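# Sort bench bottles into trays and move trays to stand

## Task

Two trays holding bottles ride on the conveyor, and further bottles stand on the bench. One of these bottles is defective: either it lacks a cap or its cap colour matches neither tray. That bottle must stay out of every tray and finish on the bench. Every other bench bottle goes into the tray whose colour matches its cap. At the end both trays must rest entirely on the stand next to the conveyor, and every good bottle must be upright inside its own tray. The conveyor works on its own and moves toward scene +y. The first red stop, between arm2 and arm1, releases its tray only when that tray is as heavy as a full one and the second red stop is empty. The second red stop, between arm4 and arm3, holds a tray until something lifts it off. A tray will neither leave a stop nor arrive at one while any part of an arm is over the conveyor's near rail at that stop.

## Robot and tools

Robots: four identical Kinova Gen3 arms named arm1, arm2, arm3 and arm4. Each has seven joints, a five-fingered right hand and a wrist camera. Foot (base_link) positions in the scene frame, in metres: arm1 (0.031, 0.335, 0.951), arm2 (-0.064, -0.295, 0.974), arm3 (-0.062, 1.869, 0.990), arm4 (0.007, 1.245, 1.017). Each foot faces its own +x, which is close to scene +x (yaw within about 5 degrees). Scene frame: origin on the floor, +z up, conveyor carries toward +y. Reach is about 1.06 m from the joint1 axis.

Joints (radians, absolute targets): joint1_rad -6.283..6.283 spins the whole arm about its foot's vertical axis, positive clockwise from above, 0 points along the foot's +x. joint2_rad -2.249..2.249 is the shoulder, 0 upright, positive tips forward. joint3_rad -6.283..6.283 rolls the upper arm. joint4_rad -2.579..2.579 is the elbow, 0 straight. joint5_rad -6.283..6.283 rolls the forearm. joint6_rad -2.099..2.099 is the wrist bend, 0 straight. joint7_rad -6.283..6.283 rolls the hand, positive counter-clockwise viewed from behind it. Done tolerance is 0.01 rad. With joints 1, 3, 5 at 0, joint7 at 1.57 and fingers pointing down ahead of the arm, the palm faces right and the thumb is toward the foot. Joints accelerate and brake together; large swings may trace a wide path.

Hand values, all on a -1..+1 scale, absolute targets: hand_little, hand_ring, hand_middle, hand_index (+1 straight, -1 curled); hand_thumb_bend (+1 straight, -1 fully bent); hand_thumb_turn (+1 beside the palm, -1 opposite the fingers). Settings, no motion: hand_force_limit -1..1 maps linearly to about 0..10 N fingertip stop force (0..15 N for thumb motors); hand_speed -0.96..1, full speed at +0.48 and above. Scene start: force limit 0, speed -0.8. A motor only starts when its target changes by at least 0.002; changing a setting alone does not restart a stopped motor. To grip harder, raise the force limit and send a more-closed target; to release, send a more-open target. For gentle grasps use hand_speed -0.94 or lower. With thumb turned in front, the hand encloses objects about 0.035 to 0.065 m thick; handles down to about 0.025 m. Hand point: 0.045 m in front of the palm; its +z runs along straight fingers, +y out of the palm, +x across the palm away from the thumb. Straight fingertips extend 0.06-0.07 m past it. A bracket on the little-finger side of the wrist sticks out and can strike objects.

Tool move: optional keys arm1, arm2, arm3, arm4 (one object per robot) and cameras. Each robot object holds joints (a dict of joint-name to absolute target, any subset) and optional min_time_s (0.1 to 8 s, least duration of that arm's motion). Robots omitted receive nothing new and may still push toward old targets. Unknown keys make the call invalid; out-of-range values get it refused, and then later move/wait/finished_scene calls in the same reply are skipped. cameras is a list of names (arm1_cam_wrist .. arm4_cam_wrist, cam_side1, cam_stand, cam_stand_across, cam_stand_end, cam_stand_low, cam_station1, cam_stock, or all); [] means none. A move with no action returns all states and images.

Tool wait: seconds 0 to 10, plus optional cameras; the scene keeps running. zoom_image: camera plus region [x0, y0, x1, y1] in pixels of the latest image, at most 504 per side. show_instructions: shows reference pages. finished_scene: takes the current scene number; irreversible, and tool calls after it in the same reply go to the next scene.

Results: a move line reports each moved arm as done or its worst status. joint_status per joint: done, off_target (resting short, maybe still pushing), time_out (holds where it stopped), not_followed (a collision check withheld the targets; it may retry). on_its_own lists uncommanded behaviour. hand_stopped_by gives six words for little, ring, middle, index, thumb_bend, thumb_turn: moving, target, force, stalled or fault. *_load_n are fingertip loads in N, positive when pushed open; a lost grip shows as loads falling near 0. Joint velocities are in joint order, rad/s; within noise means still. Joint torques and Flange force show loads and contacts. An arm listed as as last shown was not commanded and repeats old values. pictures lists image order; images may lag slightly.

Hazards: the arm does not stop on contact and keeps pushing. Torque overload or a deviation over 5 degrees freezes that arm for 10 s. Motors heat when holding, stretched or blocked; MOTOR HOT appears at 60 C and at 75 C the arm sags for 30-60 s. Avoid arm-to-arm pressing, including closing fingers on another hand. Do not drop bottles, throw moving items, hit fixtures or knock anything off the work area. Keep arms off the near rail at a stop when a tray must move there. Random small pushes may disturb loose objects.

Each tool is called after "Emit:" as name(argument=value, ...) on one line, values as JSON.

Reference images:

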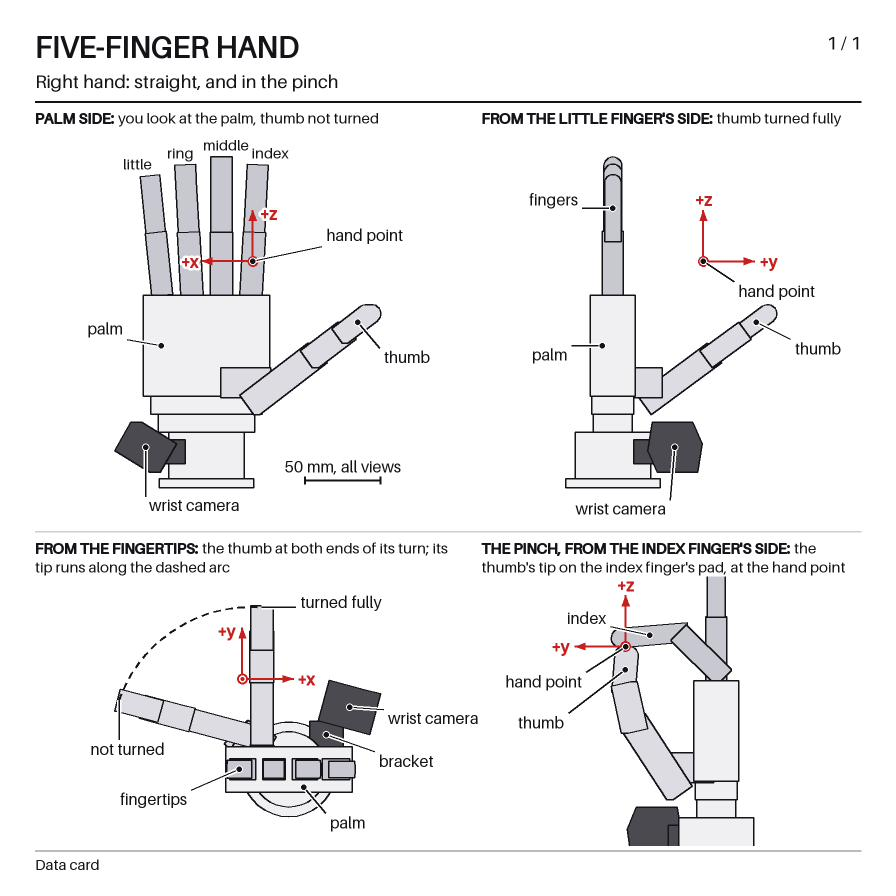

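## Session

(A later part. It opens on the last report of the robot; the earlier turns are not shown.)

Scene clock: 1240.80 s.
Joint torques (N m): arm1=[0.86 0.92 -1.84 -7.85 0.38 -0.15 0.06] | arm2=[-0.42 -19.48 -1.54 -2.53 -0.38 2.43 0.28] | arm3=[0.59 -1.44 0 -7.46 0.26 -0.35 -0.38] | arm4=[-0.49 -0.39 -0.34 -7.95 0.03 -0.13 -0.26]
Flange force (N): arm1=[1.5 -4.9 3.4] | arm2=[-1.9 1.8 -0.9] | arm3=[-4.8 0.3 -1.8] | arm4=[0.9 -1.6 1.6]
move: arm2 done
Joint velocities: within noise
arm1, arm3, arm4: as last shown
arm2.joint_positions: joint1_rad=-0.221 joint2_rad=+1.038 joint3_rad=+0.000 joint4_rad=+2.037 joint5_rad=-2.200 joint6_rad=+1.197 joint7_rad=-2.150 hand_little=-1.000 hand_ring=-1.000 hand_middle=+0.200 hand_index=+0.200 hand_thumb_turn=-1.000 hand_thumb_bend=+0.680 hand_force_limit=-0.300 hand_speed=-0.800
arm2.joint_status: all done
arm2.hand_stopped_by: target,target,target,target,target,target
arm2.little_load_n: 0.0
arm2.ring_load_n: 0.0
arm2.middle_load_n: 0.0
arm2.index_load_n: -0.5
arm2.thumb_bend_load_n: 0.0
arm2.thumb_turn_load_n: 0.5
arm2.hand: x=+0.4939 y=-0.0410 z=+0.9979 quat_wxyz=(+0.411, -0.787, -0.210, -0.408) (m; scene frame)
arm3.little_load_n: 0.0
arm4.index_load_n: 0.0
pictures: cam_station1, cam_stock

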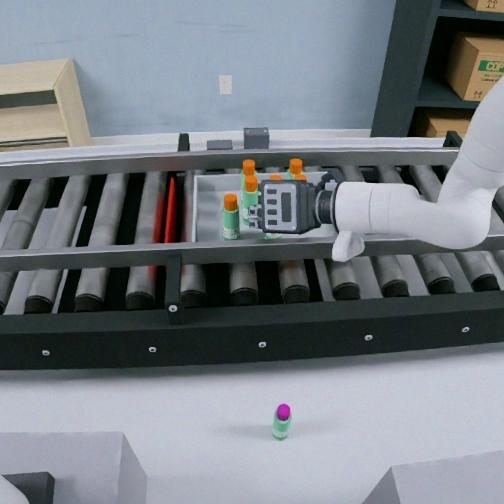

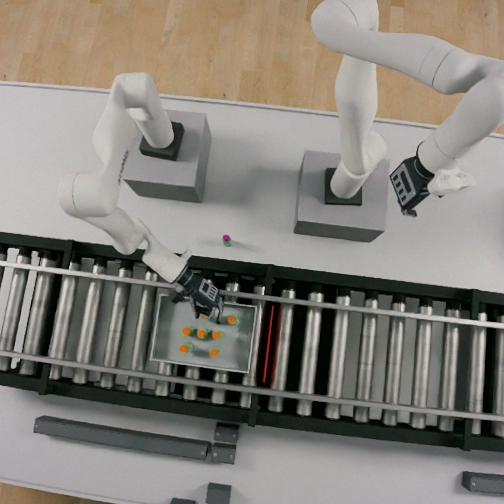

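Emit:
move(arm2={"joints":{"joint1_rad":-0.2512,"joint2_rad":0.887,"joint3_rad":0,"joint4_rad":2.3024,"joint5_rad":-2.261,"joint6_rad":1.2658,"joint7_rad":-2.0524},"min_time_s":2})

Emit:
move(arm2={"joints":{"joint1_rad":-0.2512,"joint2_rad":0.35,"joint3_rad":0,"joint4_rad":2.3,"joint5_rad":-2.0,"joint6_rad":1.2,"joint7_rad":-2.2},"min_time_s":1.5}, cameras=["cam_stock"])

Emit:
move(arm2={"joints":{"joint1_rad":0.9,"joint2_rad":-0.372,"joint3_rad":0,"joint4_rad":1.6,"joint5_rad":0,"joint6_rad":1.95,"joint7_rad":-1.9},"min_time_s":3}, cameras=["cam_stock","cam_stand","cam_stand_end","cam_stand_across","cam_stand_low","arm3_cam_wrist","arm4_cam_wrist"])

Emit:
zoom_image(camera="cam_stock", region=[130, 260, 290, 400])

Emit:
zoom_image(camera="cam_stand", region=[60, 320, 280, 500])

Scene clock: 1253.93 s.
Joint torques (N m): arm1=[0.85 0.92 -1.8 -7.87 0.4 -0.15 0.05] | arm2=[-0.45 -17.06 -1.41 -1.61 -0.13 2.44 0.28] | arm3=[0.5 -1.44 0 -7.46 0.27 -0.33 -0.41] | arm4=[-0.38 -0.39 -0.31 -7.91 0.03 -0.08 -0.31]
Flange force (N): arm1=[1.6 -4.8 3.4] | arm2=[-2.7 2.3 -1.0] | arm3=[-4.9 0.3 -1.8] | arm4=[0.7 -1.7 1.6]
move: arm2 done
Joint velocities: within noise
arm1.joint_positions: joint1_rad=-0.800 joint2_rad=-0.378 joint3_rad=+0.000 joint4_rad=+1.600 joint5_rad=+0.300 joint6_rad=+1.900 joint7_rad=-2.000 hand_little=-1.000 hand_ring=-1.000 hand_middle=+0.200 hand_index=+0.200 hand_thumb_turn=-1.000 hand_thumb_bend=+0.700 hand_force_limit=-0.300 hand_speed=+0.000
arm1.joint_status: not commanded
arm1.hand_stopped_by: target,target,target,target,target,target
arm1.little_load_n: 0.0
arm1.ring_load_n: 0.5
arm1.middle_load_n: 0.0
arm1.index_load_n: 0.0
arm1.thumb_bend_load_n: 0.0
arm1.thumb_turn_load_n: 0.0
arm1.hand: x=+0.2241 y=+0.4359 z=+1.4130 quat_wxyz=(-0.088, +0.176, -0.975, +0.102) (m; scene frame)
arm2.joint_positions: joint1_rad=-0.251 joint2_rad=+0.887 joint3_rad=+0.000 joint4_rad=+2.302 joint5_rad=-2.261 joint6_rad=+1.266 joint7_rad=-2.052 hand_little=-1.000 hand_ring=-1.000 hand_middle=+0.200 hand_index=+0.200 hand_thumb_turn=-1.000 hand_thumb_bend=+0.680 hand_force_limit=-0.300 hand_speed=-0.800
arm2.joint_status: all done
arm2.hand_stopped_by: target,target,target,target,target,target
arm2.little_load_n: 0.0
arm2.ring_load_n: 0.0
arm2.middle_load_n: 0.0
arm2.index_load_n: 0.0
arm2.thumb_bend_load_n: 0.0
arm2.thumb_turn_load_n: 0.5
arm2.hand: x=+0.4214 y=-0.0410 z=+1.0493 quat_wxyz=(+0.411, -0.787, -0.212, -0.408) (m; scene frame)
arm3, arm4: as last shown
pictures: none

Scene clock: 1255.77 s.
Joint torques (N m): arm1=[0.86 0.91 -1.85 -7.84 0.38 -0.15 0.04] | arm2=[-0.42 -12.97 -0.9 -5.79 -1.22 2.32 0.3] | arm3=[0.53 -1.43 -0.06 -7.43 0.26 -0.35 -0.41] | arm4=[-0.4 -0.43 -0.31 -7.93 0.01 -0.13 -0.29]
Flange force (N): arm1=[1.5 -4.9 3.3] | arm2=[-3.0 2.1 -1.2] | arm3=[-4.9 0.0 -2.0] | arm4=[0.7 -1.6 1.5]
move: arm2 done
Joint velocities: within noise
arm1, arm3, arm4: as last shown
arm2.joint_positions: joint1_rad=-0.251 joint2_rad=+0.350 joint3_rad=+0.000 joint4_rad=+2.300 joint5_rad=-2.000 joint6_rad=+1.200 joint7_rad=-2.200 hand_little=-1.000 hand_ring=-1.000 hand_middle=+0.200 hand_index=+0.200 hand_thumb_turn=-1.000 hand_thumb_bend=+0.680 hand_force_limit=-0.300 hand_speed=-0.800
arm2.joint_status: all done
arm2.hand_stopped_by: target,target,target,target,target,target
arm2.little_load_n: 0.5
arm2.ring_load_n: 0.0
arm2.middle_load_n: 0.0
arm2.index_load_n: 0.0
arm2.thumb_bend_load_n: 0.0
arm2.thumb_turn_load_n: 0.5
arm2.hand: x=+0.3985 y=-0.0038 z=+1.2904 quat_wxyz=(+0.416, -0.662, -0.360, -0.509) (m; scene frame)
arm3.middle_load_n: 0.5
pictures: cam_stock

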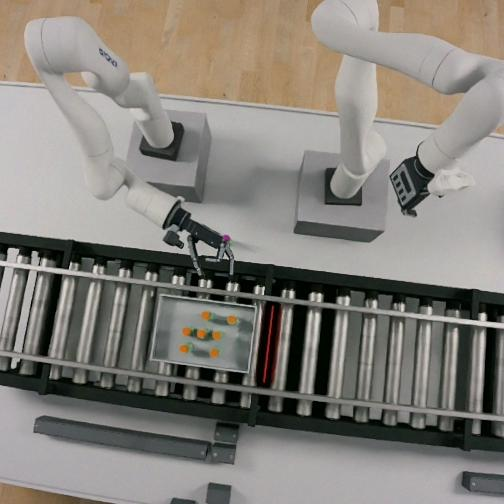

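Scene clock: 1259.13 s.
Joint torques (N m): arm1=[0.84 0.92 -1.84 -7.84 0.38 -0.15 0.03] | arm2=[-0.41 -2.2 -0.46 -8.34 -0.25 0.18 0.27] | arm3=[0.5 -1.39 -0.03 -7.37 0.23 -0.32 -0.39] | arm4=[-0.51 -0.43 -0.29 -7.94 0.02 -0.08 -0.3]
Flange force (N): arm1=[1.5 -5.0 3.3] | arm2=[-2.7 0.4 2.2] | arm3=[-4.9 0.2 -2.0] | arm4=[0.7 -1.6 1.7]
move: arm2 done
Joint velocities: within noise
arm1, arm3, arm4: as last shown
arm1.ring_load_n: 0.0
arm2.joint_positions: joint1_rad=+0.900 joint2_rad=-0.372 joint3_rad=+0.000 joint4_rad=+1.600 joint5_rad=+0.000 joint6_rad=+1.950 joint7_rad=-1.900 hand_little=-1.000 hand_ring=-1.000 hand_middle=+0.200 hand_index=+0.200 hand_thumb_turn=-1.000 hand_thumb_bend=+0.680 hand_force_limit=-0.300 hand_speed=-0.800
arm2.joint_status: all done
arm2.hand_stopped_by: target,target,target,target,target,target
arm2.little_load_n: 0.0
arm2.ring_load_n: 0.0
arm2.middle_load_n: 0.0
arm2.index_load_n: 0.0
arm2.thumb_bend_load_n: 0.0
arm2.thumb_turn_load_n: 0.0
arm2.hand: x=+0.0552 y=-0.4345 z=+1.4321 quat_wxyz=(+0.020, -0.614, -0.789, -0.005) (m; scene frame)
arm3.middle_load_n: 0.0
arm4.thumb_turn_load_n: 0.5
pictures: arm3_cam_wrist, arm4_cam_wrist, cam_stand, cam_stand_across, cam_stand_end, cam_stand_low, cam_stock
camera_calibration:
arm4_cam_wrist: T_world_to_cam=[[0.77514, 0.631765, 0.00561184, -0.838667], [0.556719, -0.687208, 0.466699, 0.00750438], [0.298701, -0.358633, -0.884398, 1.7784], [0, 0, 0, 1]] pos_world=[0.114696, 1.17279, 1.57402]

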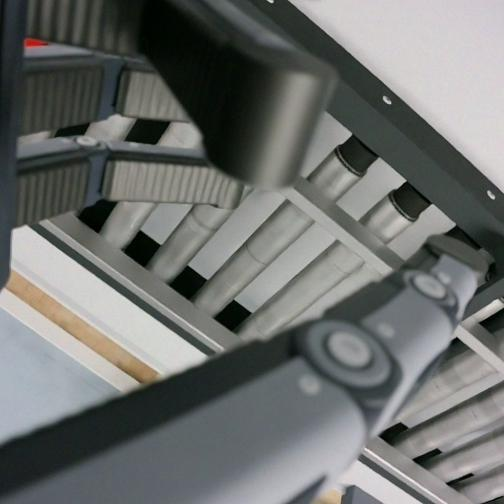

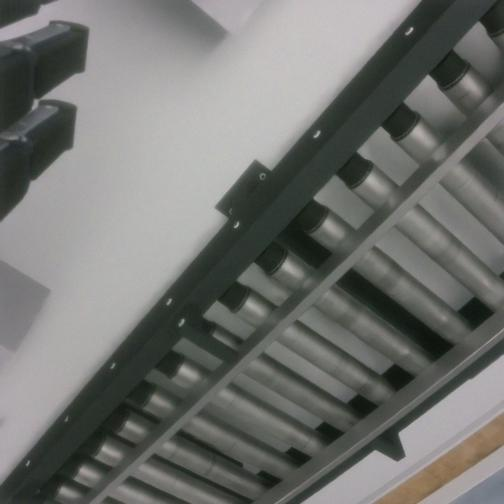

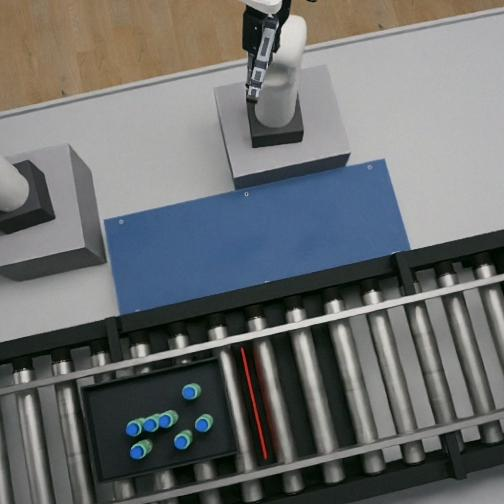

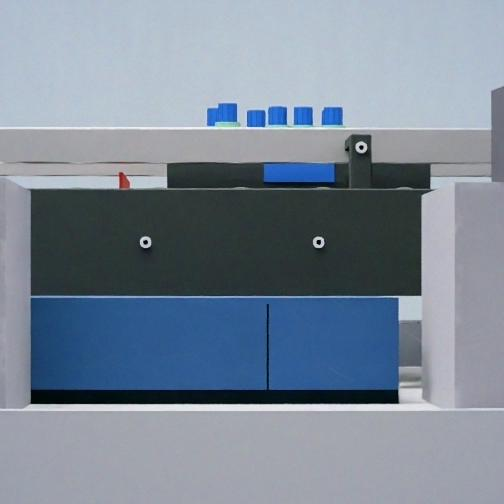

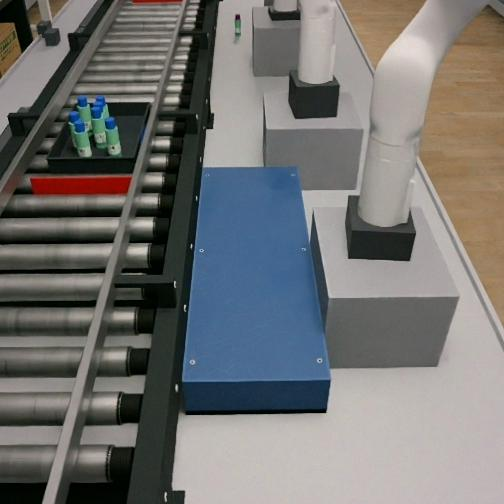

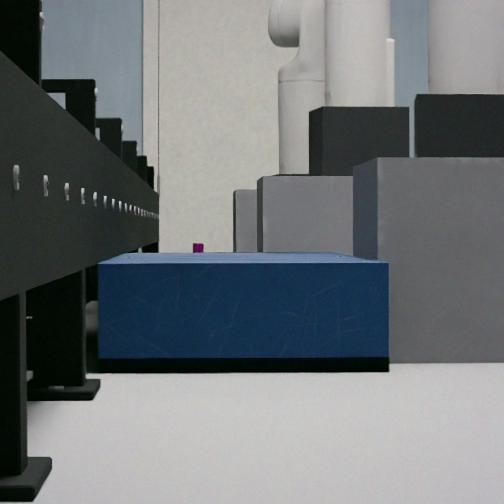

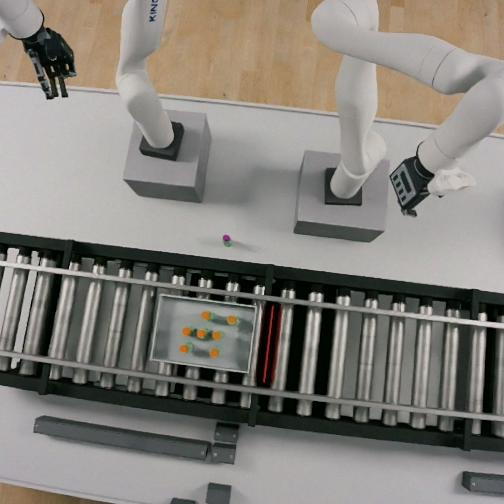

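Scaled by 3.150 from the camera's 504x504 image, which has a finer 720x720 frame.

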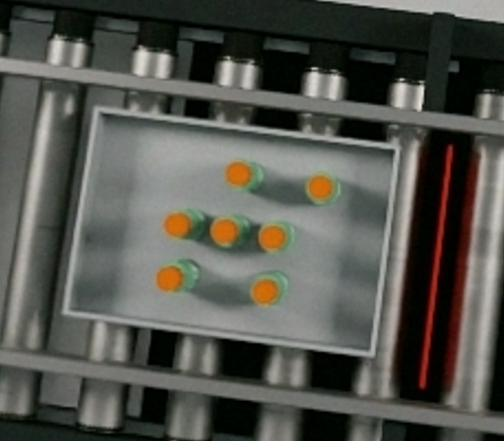

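Scaled by 2.291 from the camera's 504x504 image, which has a finer 720x720 frame.

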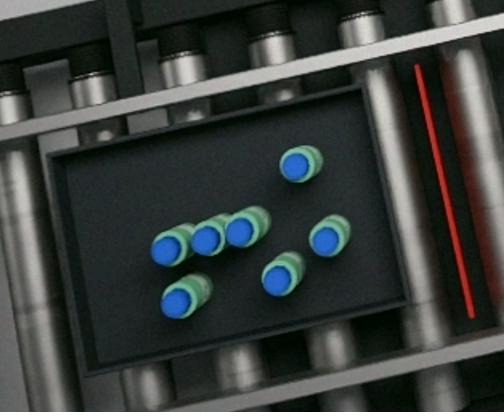

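Emit:
move(arm4={"joints":{"joint1_rad":0.2638,"joint2_rad":0.9775,"joint3_rad":0,"joint4_rad":1.295,"joint5_rad":-0.9932,"joint6_rad":1.3018,"joint7_rad":-4.038,"hand_little":-1,"hand_ring":-1,"hand_middle":0.05,"hand_index":0.05,"hand_thumb_turn":-1,"hand_thumb_bend":0.55,"hand_speed":0.0},"min_time_s":5}, arm3={"joints":{"joint1_rad":-0.1253,"joint2_rad":0.9642,"joint3_rad":0,"joint4_rad":1.2183,"joint5_rad":1.0356,"joint6_rad":1.2587,"joint7_rad":-2.1068,"hand_little":-1,"hand_ring":-1,"hand_middle":0.05,"hand_index":0.05,"hand_thumb_turn":-1,"hand_thumb_bend":0.55,"hand_speed":0.0},"min_time_s":5}, cameras=["cam_stand","cam_stand_across","cam_stand_end","arm3_cam_wrist","arm4_cam_wrist"])

Emit:
zoom_image(camera="cam_stand", region=[60, 280, 320, 500])

Scene clock: 1328.40 s.
Joint torques (N m): arm1=[0.89 0.92 -1.85 -7.89 0.37 -0.14 0.04] | arm2=[-0.4 -2.22 -0.44 -8.33 -0.26 0.16 0.28] | arm3=[0.49 -24.08 1.9 -6.52 1.71 0.98 -0.39] | arm4=[-0.52 -22.21 -1.46 -6.14 -1.37 1.13 -0.33]
Flange force (N): arm1=[1.6 -4.9 3.5] | arm2=[-2.7 0.5 2.1] | arm3=[-5.3 2.0 0.9] | arm4=[-0.8 2.3 0.4]
move: arm3 done; arm4 done
Joint velocities: within noise
arm1, arm2: as last shown
arm3.joint_positions: joint1_rad=-0.125 joint2_rad=+0.964 joint3_rad=+0.000 joint4_rad=+1.218 joint5_rad=+1.036 joint6_rad=+1.259 joint7_rad=-2.107 hand_little=-1.000 hand_ring=-1.000 hand_middle=+0.050 hand_index=+0.050 hand_thumb_turn=-1.000 hand_thumb_bend=+0.550 hand_force_limit=+0.000 hand_speed=+0.000
arm3.joint_status: all done
arm3.hand_stopped_by: target,target,target,target,target,target
arm3.little_load_n: 0.0
arm3.ring_load_n: 0.0
arm3.middle_load_n: 0.0
arm3.index_load_n: 0.0
arm3.thumb_bend_load_n: 0.0
arm3.thumb_turn_load_n: 0.0
arm3.hand: x=+0.5721 y=+1.6360 z=+1.1035 quat_wxyz=(-0.002, -0.001, -0.887, +0.462) (m; scene frame)
arm4.joint_positions: joint1_rad=+0.264 joint2_rad=+0.977 joint3_rad=+0.000 joint4_rad=+1.295 joint5_rad=-0.993 joint6_rad=+1.302 joint7_rad=-4.038 hand_little=-1.000 hand_ring=-1.000 hand_middle=+0.050 hand_index=+0.050 hand_thumb_turn=-1.000 hand_thumb_bend=+0.550 hand_force_limit=+0.000 hand_speed=+0.000
arm4.joint_status: all done
arm4.hand_stopped_by: target,target,target,target,target,target
arm4.little_load_n: 0.0
arm4.ring_load_n: 0.0
arm4.middle_load_n: 0.0
arm4.index_load_n: 0.0
arm4.thumb_bend_load_n: 0.0
arm4.thumb_turn_load_n: 0.0
arm4.hand: x=+0.5527 y=+1.3519 z=+1.0995 quat_wxyz=(+0.462, -0.887, +0.000, +0.000) (m; scene frame)
pictures: arm3_cam_wrist, arm4_cam_wrist, cam_stand, cam_stand_across, cam_stand_end
camera_calibration:
arm3_cam_wrist: T_world_to_cam=[[-0.284023, 0.536414, -0.794727, 0.160327], [0.845106, 0.531576, 0.0567679, -1.41121], [0.452909, -0.655505, -0.604307, 1.59442], [0, 0, 0, 1]] pos_world=[0.516029, 1.70932, 1.17105]
arm4_cam_wrist: T_world_to_cam=[[0.24379, -0.561313, -0.790882, 1.49224], [-0.840832, -0.528709, 0.116053, 1.05367], [-0.483289, 0.636706, -0.600864, 0.179595], [0, 0, 0, 1]] pos_world=[0.608958, 1.28035, 1.16582]

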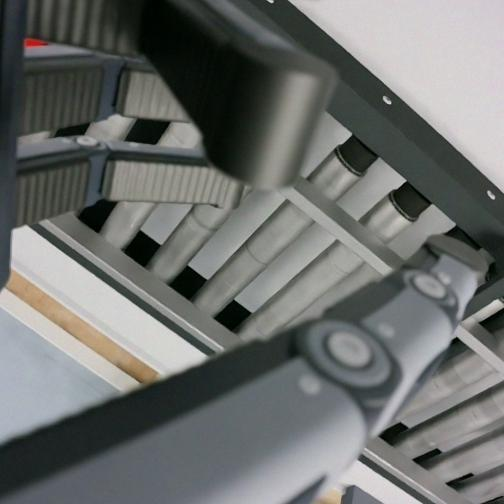

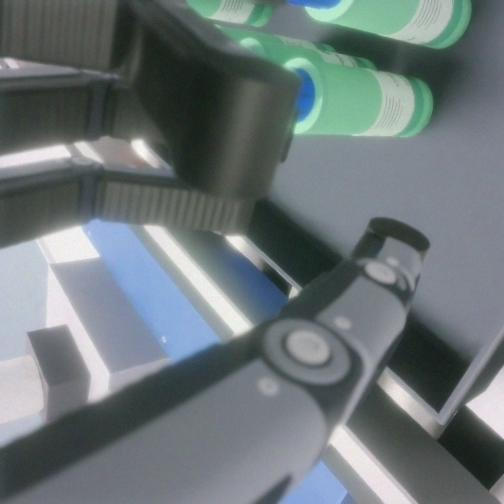

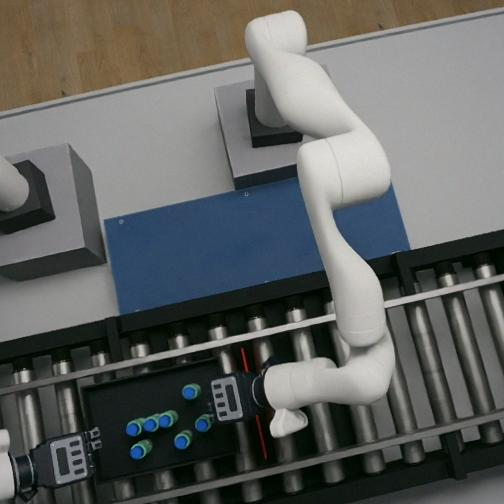

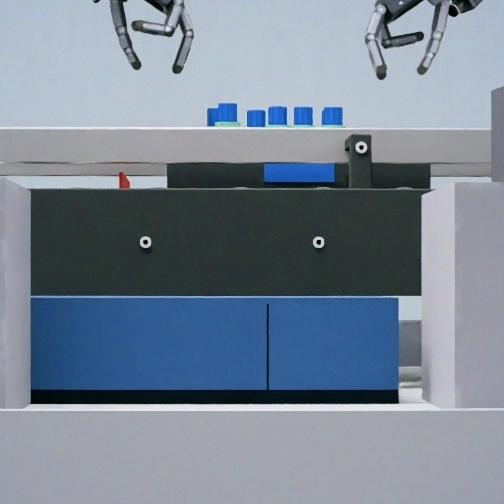

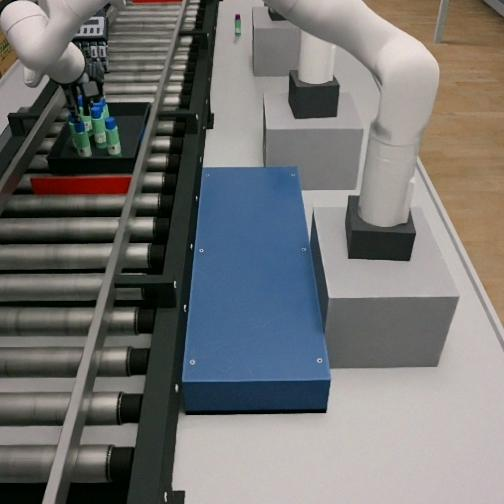

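Scaled by 1.938 from the camera's 504x504 image, which has a finer 720x720 frame.

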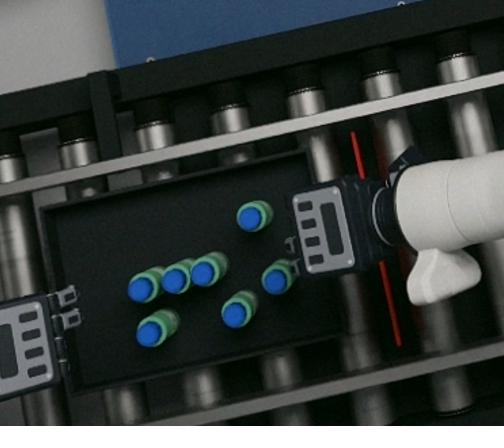

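Emit:
move(arm4={"joints":{"joint1_rad":0.2638,"joint2_rad":1.1426,"joint3_rad":0,"joint4_rad":1.2837,"joint5_rad":-1.0352,"joint6_rad":1.2204,"joint7_rad":-3.901},"min_time_s":2}, arm3={"joints":{"joint1_rad":-0.1253,"joint2_rad":1.1176,"joint3_rad":0,"joint4_rad":1.2274,"joint5_rad":1.088,"joint6_rad":1.1793,"joint7_rad":-2.2581},"min_time_s":2}, cameras=["cam_stand","cam_stand_across","cam_stand_end","arm3_cam_wrist","arm4_cam_wrist"])

Emit:
zoom_image(camera="cam_stand_across", region=[120, 60, 460, 240])

Emit:
zoom_image(camera="cam_stand", region=[60, 320, 280, 500])

Emit:
zoom_image(camera="cam_stand_end", region=[0, 50, 180, 210])

Scene clock: 1361.03 s.
Joint torques (N m): arm1=[0.89 0.92 -1.84 -7.83 0.39 -0.16 0.06] | arm2=[-0.38 -2.22 -0.44 -8.38 -0.24 0.17 0.26] | arm3=[0.59 -24.74 2.1 -5.66 1.5 1.23 -0.42] | arm4=[-0.54 -22.81 -1.62 -5.4 -1.2 1.33 -0.35]
Flange force (N): arm1=[1.5 -4.9 3.3] | arm2=[-2.6 0.4 2.3] | arm3=[-5.1 2.7 1.2] | arm4=[-1.8 2.0 0.4]
move: arm3 done; arm4 done
Joint velocities: within noise
arm1, arm2: as last shown
arm3.joint_positions: joint1_rad=-0.125 joint2_rad=+1.118 joint3_rad=+0.000 joint4_rad=+1.227 joint5_rad=+1.088 joint6_rad=+1.179 joint7_rad=-2.258 hand_little=-1.000 hand_ring=-1.000 hand_middle=+0.050 hand_index=+0.050 hand_thumb_turn=-1.000 hand_thumb_bend=+0.550 hand_force_limit=+0.000 hand_speed=+0.000
arm3.joint_status: all done
arm3.hand_stopped_by: target,target,target,target,target,target
arm3.little_load_n: 0.0
arm3.ring_load_n: 0.5
arm3.middle_load_n: 0.0
arm3.index_load_n: 0.0
arm3.thumb_bend_load_n: 0.0
arm3.thumb_turn_load_n: 0.0
arm3.hand: x=+0.5726 y=+1.6358 z=+1.0086 quat_wxyz=(-0.002, -0.001, -0.887, +0.463) (m; scene frame)
arm4.joint_positions: joint1_rad=+0.264 joint2_rad=+1.143 joint3_rad=+0.000 joint4_rad=+1.284 joint5_rad=-1.035 joint6_rad=+1.220 joint7_rad=-3.901 hand_little=-1.000 hand_ring=-1.000 hand_middle=+0.050 hand_index=+0.050 hand_thumb_turn=-1.000 hand_thumb_bend=+0.550 hand_force_limit=+0.000 hand_speed=+0.000
arm4.joint_status: all done
arm4.hand_stopped_by: target,target,target,target,target,target
arm4.little_load_n: 0.0
arm4.ring_load_n: 0.0
arm4.middle_load_n: 0.0
arm4.index_load_n: 0.0
arm4.thumb_bend_load_n: 0.0
arm4.thumb_turn_load_n: 0.0
arm4.hand: x=+0.5527 y=+1.3521 z=+1.0047 quat_wxyz=(+0.463, -0.887, +0.000, +0.000) (m; scene frame)
pictures: arm3_cam_wrist, arm4_cam_wrist, cam_stand, cam_stand_across, cam_stand_end
camera_calibration:
arm3_cam_wrist: T_world_to_cam=[[-0.283891, 0.536271, -0.79487, 0.0854871], [0.845095, 0.531589, 0.0568158, -1.40621], [0.453013, -0.655611, -0.604113, 1.53664], [0, 0, 0, 1]] pos_world=[0.516529, 1.70912, 1.07615]
arm4_cam_wrist: T_world_to_cam=[[0.243641, -0.561251, -0.790972, 1.41735], [-0.840939, -0.528548, 0.116011, 1.06464], [-0.483178, 0.636894, -0.600754, 0.122083], [0, 0, 0, 1]] pos_world=[0.608958, 1.28045, 1.07092]

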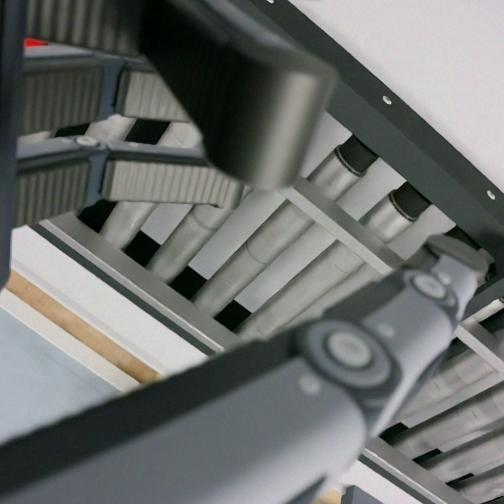

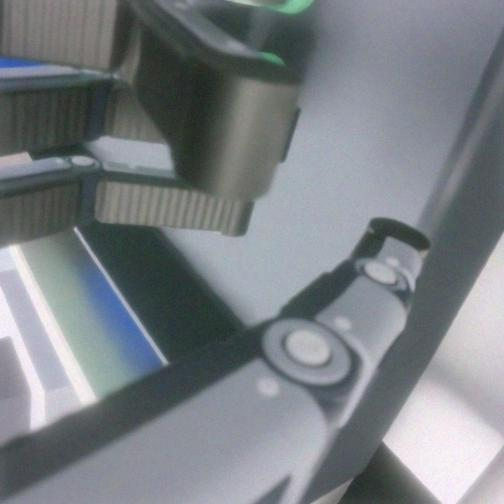

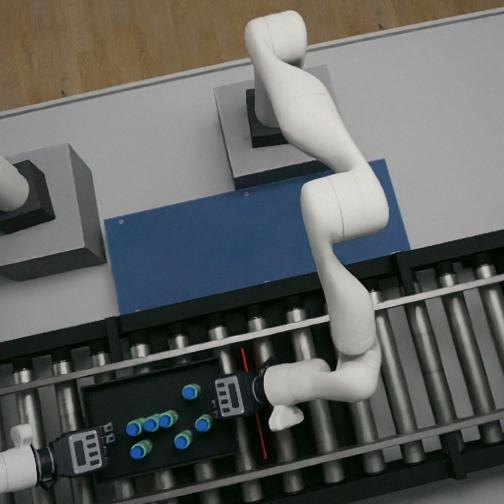

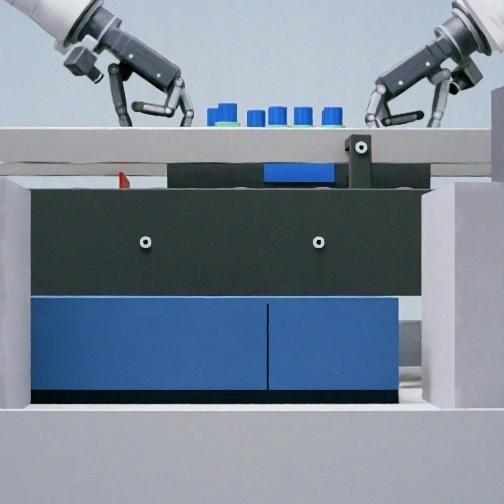

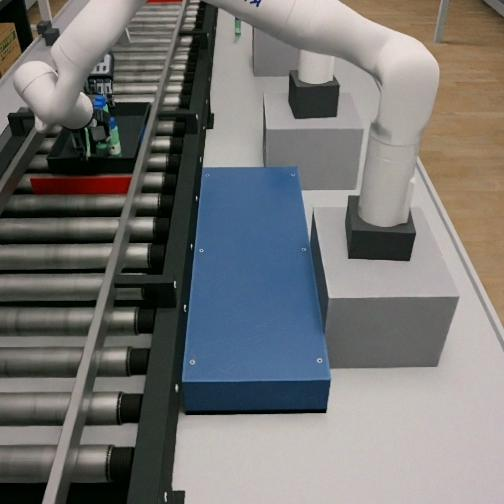

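Scaled by 1.482 from the camera's 504x504 image, which has a finer 720x720 frame.

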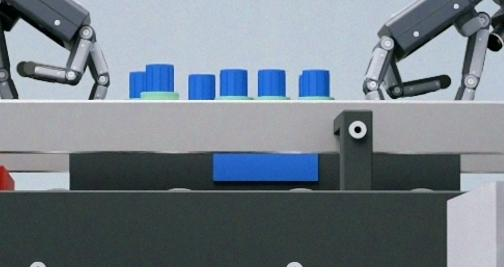

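Scaled by 2.291 from the camera's 504x504 image, which has a finer 720x720 frame.

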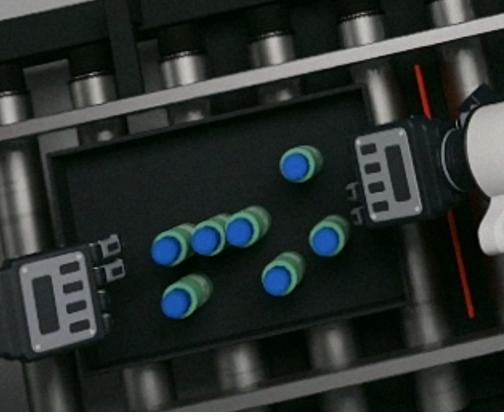

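Scaled by 2.800 from the camera's 504x504 image, which has a finer 720x720 frame.

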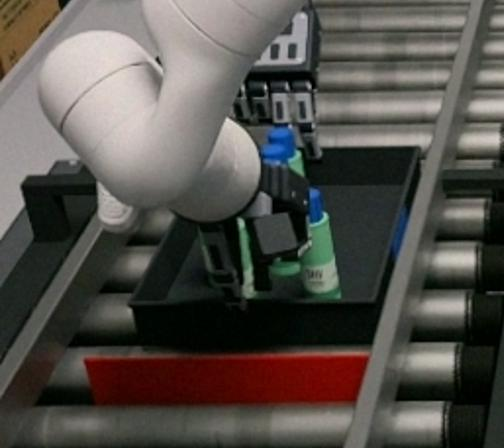

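Emit:
move(arm4={"joints":{"joint1_rad":0.2858,"joint2_rad":1.1874,"joint3_rad":0,"joint4_rad":1.1587,"joint5_rad":-0.9988,"joint6_rad":1.2754,"joint7_rad":-3.9645},"min_time_s":1.2}, arm3={"joints":{"joint1_rad":-0.1075,"joint2_rad":1.0928,"joint3_rad":0,"joint4_rad":1.2952,"joint5_rad":1.1149,"joint6_rad":1.1488,"joint7_rad":-2.2935},"min_time_s":1.2}, cameras=["cam_stand","cam_stand_across","arm3_cam_wrist","arm4_cam_wrist"])

Emit:
zoom_image(camera="cam_stand_across", region=[100, 40, 460, 240])

Emit:
zoom_image(camera="cam_stand", region=[60, 320, 280, 500])

Scene clock: 1398.33 s.
Joint torques (N m): arm1=[0.88 0.9 -1.83 -7.88 0.39 -0.16 0.04] | arm2=[-0.38 -2.21 -0.42 -8.34 -0.23 0.15 0.27] | arm3=[0.62 -24.24 2.1 -5.49 1.44 1.28 -0.46] | arm4=[-0.45 -23.64 -1.57 -5.83 -1.35 1.28 -0.38]
Flange force (N): arm1=[1.5 -4.9 3.4] | arm2=[-2.6 0.5 2.1] | arm3=[-4.7 2.6 1.2] | arm4=[-1.9 1.9 0.6]
move: arm3 done; arm4 done
Joint velocities: within noise
arm1, arm2: as last shown
arm2.index_load_n: 0.5
arm3.joint_positions: joint1_rad=-0.107 joint2_rad=+1.093 joint3_rad=+0.000 joint4_rad=+1.295 joint5_rad=+1.115 joint6_rad=+1.149 joint7_rad=-2.293 hand_little=-1.000 hand_ring=-1.000 hand_middle=+0.050 hand_index=+0.050 hand_thumb_turn=-1.000 hand_thumb_bend=+0.550 hand_force_limit=+0.000 hand_speed=+0.000
arm3.joint_status: all done
arm3.hand_stopped_by: target,target,target,target,target,target
arm3.little_load_n: 0.0
arm3.ring_load_n: 0.0
arm3.middle_load_n: 0.0
arm3.index_load_n: 0.0
arm3.thumb_bend_load_n: 0.0
arm3.thumb_turn_load_n: 0.0
arm3.hand: x=+0.5581 y=+1.6249 z=+1.0085 quat_wxyz=(-0.002, -0.001, -0.887, +0.463) (m; scene frame)
arm4.joint_positions: joint1_rad=+0.286 joint2_rad=+1.187 joint3_rad=+0.000 joint4_rad=+1.159 joint5_rad=-0.999 joint6_rad=+1.275 joint7_rad=-3.964 hand_little=-1.000 hand_ring=-1.000 hand_middle=+0.050 hand_index=+0.050 hand_thumb_turn=-1.000 hand_thumb_bend=+0.550 hand_force_limit=+0.000 hand_speed=+0.000
arm4.joint_status: all done
arm4.hand_stopped_by: target,target,target,target,target,target
arm4.little_load_n: 0.0
arm4.ring_load_n: 0.0
arm4.middle_load_n: 0.0
arm4.index_load_n: 0.0
arm4.thumb_bend_load_n: 0.0
arm4.thumb_turn_load_n: 0.0
arm4.hand: x=+0.5751 y=+1.3346 z=+1.0045 quat_wxyz=(+0.462, -0.887, +0.000, +0.000) (m; scene frame)
pictures: arm3_cam_wrist, arm4_cam_wrist, cam_stand, cam_stand_across
camera_calibration:
arm3_cam_wrist: T_world_to_cam=[[-0.284155, 0.536229, -0.794805, 0.0872455], [0.845005, 0.531749, 0.0566516, -1.38814], [0.453015, -0.655516, -0.604215, 1.53582], [0, 0, 0, 1]] pos_world=[0.502029, 1.69812, 1.07595]
arm4_cam_wrist: T_world_to_cam=[[0.243733, -0.561275, -0.790926, 1.40192], [-0.840832, -0.528704, 0.116079, 1.07429], [-0.483318, 0.636743, -0.600801, 0.144321], [0, 0, 0, 1]] pos_world=[0.631358, 1.26295, 1.07082]

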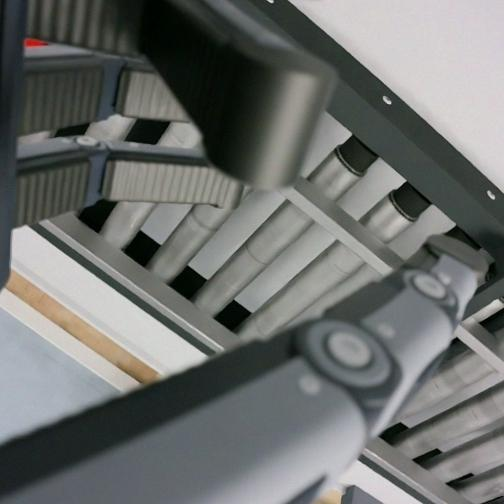

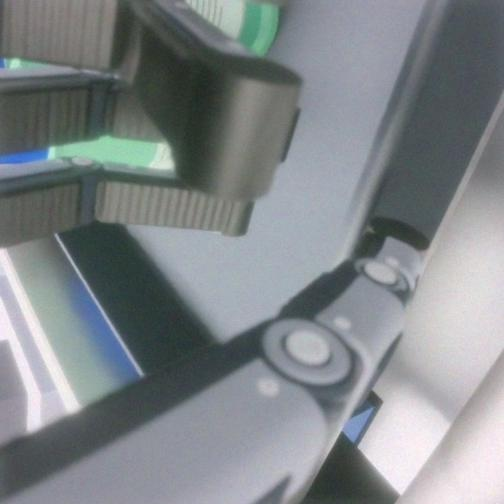

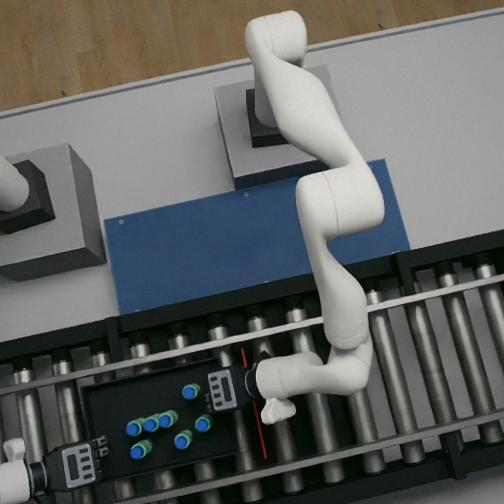

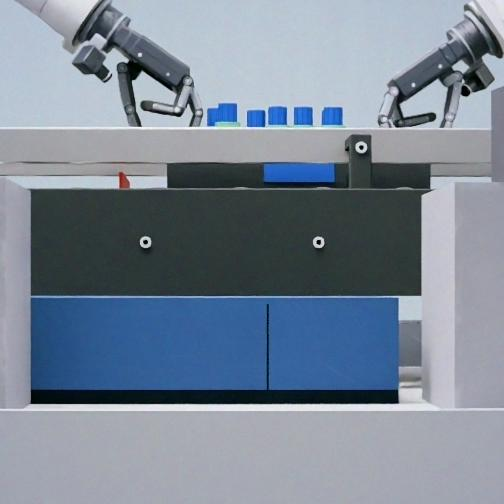

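Scaled by 1.400 from the camera's 504x504 image, which has a finer 720x720 frame.

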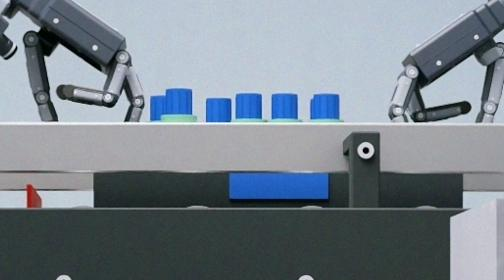

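Scaled by 2.291 from the camera's 504x504 image, which has a finer 720x720 frame.

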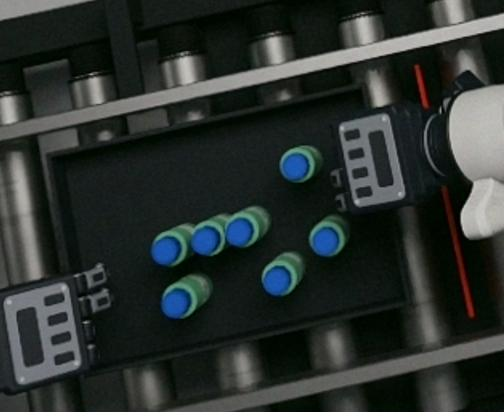

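Emit:
move(arm4={"joints":{"joint1_rad":0.2858,"joint2_rad":1.2565,"joint3_rad":0,"joint4_rad":1.1338,"joint5_rad":-1.0108,"joint6_rad":1.2517,"joint7_rad":-3.9253},"min_time_s":2}, arm3={"joints":{"joint1_rad":-0.1075,"joint2_rad":1.1612,"joint3_rad":0,"joint4_rad":1.2794,"joint5_rad":1.1367,"joint6_rad":1.1261,"joint7_rad":-2.3459},"min_time_s":2}, cameras=["cam_stand","cam_stand_across","cam_stand_end","arm3_cam_wrist","arm4_cam_wrist"])

Emit:
zoom_image(camera="cam_stand_across", region=[100, 40, 460, 240])

Emit:
zoom_image(camera="cam_stand", region=[60, 320, 280, 500])

Emit:
zoom_image(camera="cam_stand_end", region=[20, 60, 180, 200])

Scene clock: 1407.57 s.
Joint torques (N m): arm1=[0.87 0.92 -1.88 -7.85 0.38 -0.16 0.05] | arm2=[-0.41 -2.21 -0.42 -8.38 -0.24 0.18 0.27] | arm3=[0.59 -24.51 2.16 -5.13 1.38 1.38 -0.46] | arm4=[-0.5 -23.89 -1.71 -5.55 -1.21 1.33 -0.37]
Flange force (N): arm1=[1.5 -5.0 3.4] | arm2=[-2.6 0.5 2.3] | arm3=[-4.8 2.8 1.4] | arm4=[-1.7 2.0 0.5]
move: arm3 done; arm4 done
Joint velocities: within noise
arm1, arm2: as last shown
arm1.ring_load_n: 0.5
arm2.index_load_n: 0.0
arm2.thumb_bend_load_n: -0.5
arm3.joint_positions: joint1_rad=-0.107 joint2_rad=+1.161 joint3_rad=+0.000 joint4_rad=+1.279 joint5_rad=+1.137 joint6_rad=+1.126 joint7_rad=-2.346 hand_little=-1.000 hand_ring=-1.000 hand_middle=+0.050 hand_index=+0.050 hand_thumb_turn=-1.000 hand_thumb_bend=+0.550 hand_force_limit=+0.000 hand_speed=+0.000
arm3.joint_status: all done
arm3.hand_stopped_by: target,target,target,target,target,target
arm3.little_load_n: 0.0
arm3.ring_load_n: 0.0
arm3.middle_load_n: 0.0
arm3.index_load_n: 0.0
arm3.thumb_bend_load_n: 0.0
arm3.thumb_turn_load_n: 0.0
arm3.hand: x=+0.5582 y=+1.6248 z=+0.9715 quat_wxyz=(-0.002, -0.001, -0.887, +0.463) (m; scene frame)
arm4.joint_positions: joint1_rad=+0.286 joint2_rad=+1.256 joint3_rad=+0.000 joint4_rad=+1.134 joint5_rad=-1.011 joint6_rad=+1.252 joint7_rad=-3.925 hand_little=-1.000 hand_ring=-1.000 hand_middle=+0.050 hand_index=+0.050 hand_thumb_turn=-1.000 hand_thumb_bend=+0.550 hand_force_limit=+0.000 hand_speed=+0.000
arm4.joint_status: all done
arm4.hand_stopped_by: target,target,target,target,target,target
arm4.little_load_n: 0.5
arm4.ring_load_n: 0.0
arm4.middle_load_n: 0.0
arm4.index_load_n: 0.0
arm4.thumb_bend_load_n: 0.0
arm4.thumb_turn_load_n: 0.0
arm4.hand: x=+0.5752 y=+1.3346 z=+0.9676 quat_wxyz=(+0.463, -0.887, +0.000, +0.000) (m; scene frame)
pictures: arm3_cam_wrist, arm4_cam_wrist, cam_stand, cam_stand_across, cam_stand_end
camera_calibration:
arm3_cam_wrist: T_world_to_cam=[[-0.284055, 0.536319, -0.79478, 0.0576367], [0.845081, 0.531623, 0.0567072, -1.38601], [0.452936, -0.655545, -0.604243, 1.51354], [0, 0, 0, 1]] pos_world=[0.502129, 1.69812, 1.03895]
arm4_cam_wrist: T_world_to_cam=[[0.243755, -0.561305, -0.790898, 1.3727], [-0.840904, -0.528608, 0.115989, 1.07866], [-0.483181, 0.636797, -0.600855, 0.12193], [0, 0, 0, 1]] pos_world=[0.631358, 1.26305, 1.03382]

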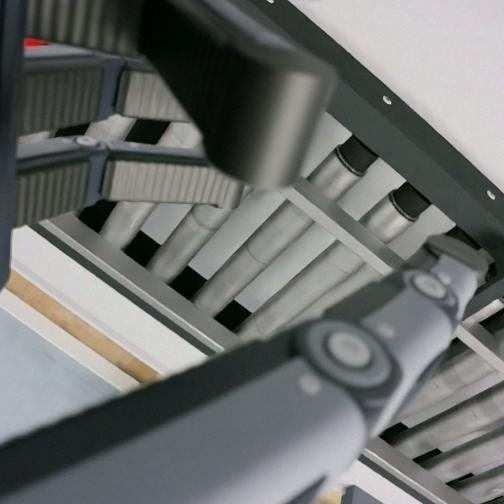

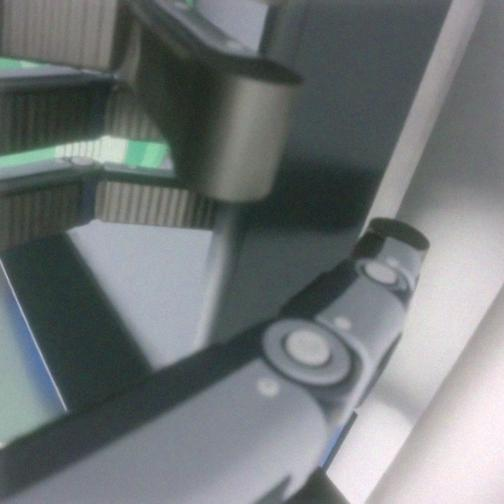

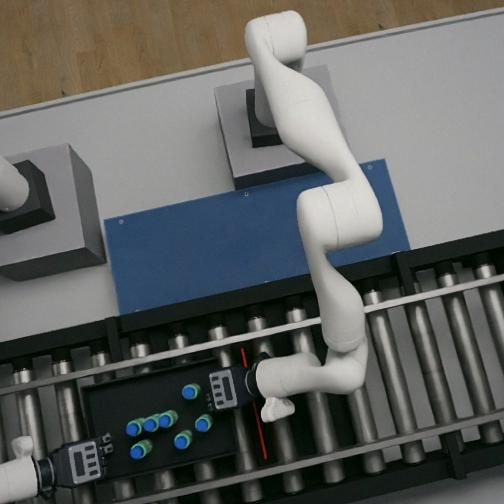

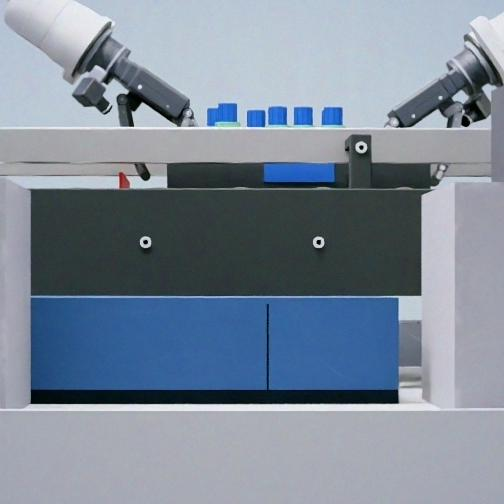

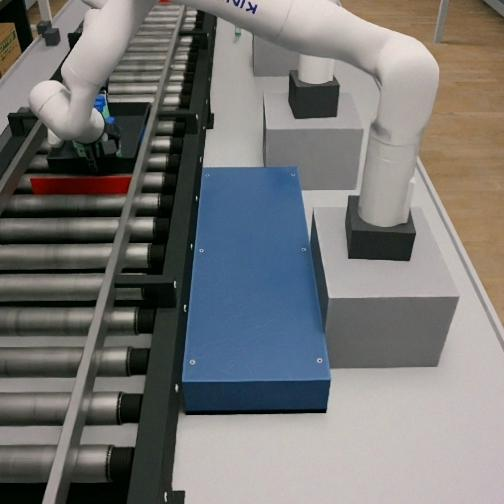

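Scaled by 1.400 from the camera's 504x504 image, which has a finer 720x720 frame.

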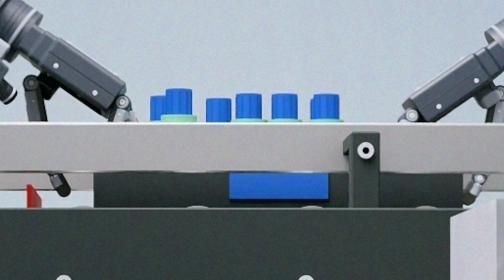

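Scaled by 2.291 from the camera's 504x504 image, which has a finer 720x720 frame.

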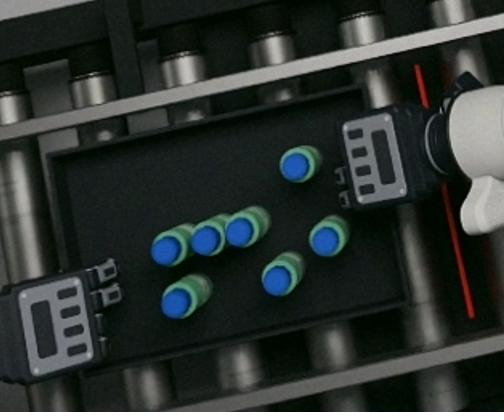

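Scaled by 3.150 from the camera's 504x504 image, which has a finer 720x720 frame.

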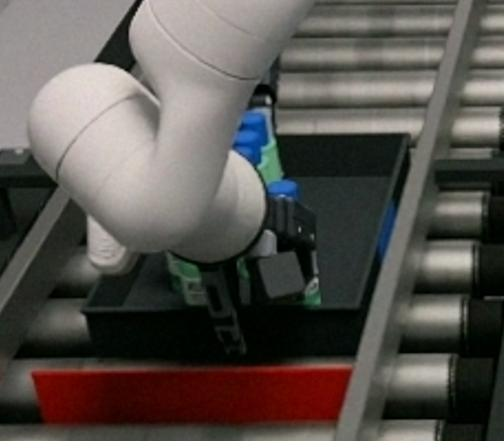

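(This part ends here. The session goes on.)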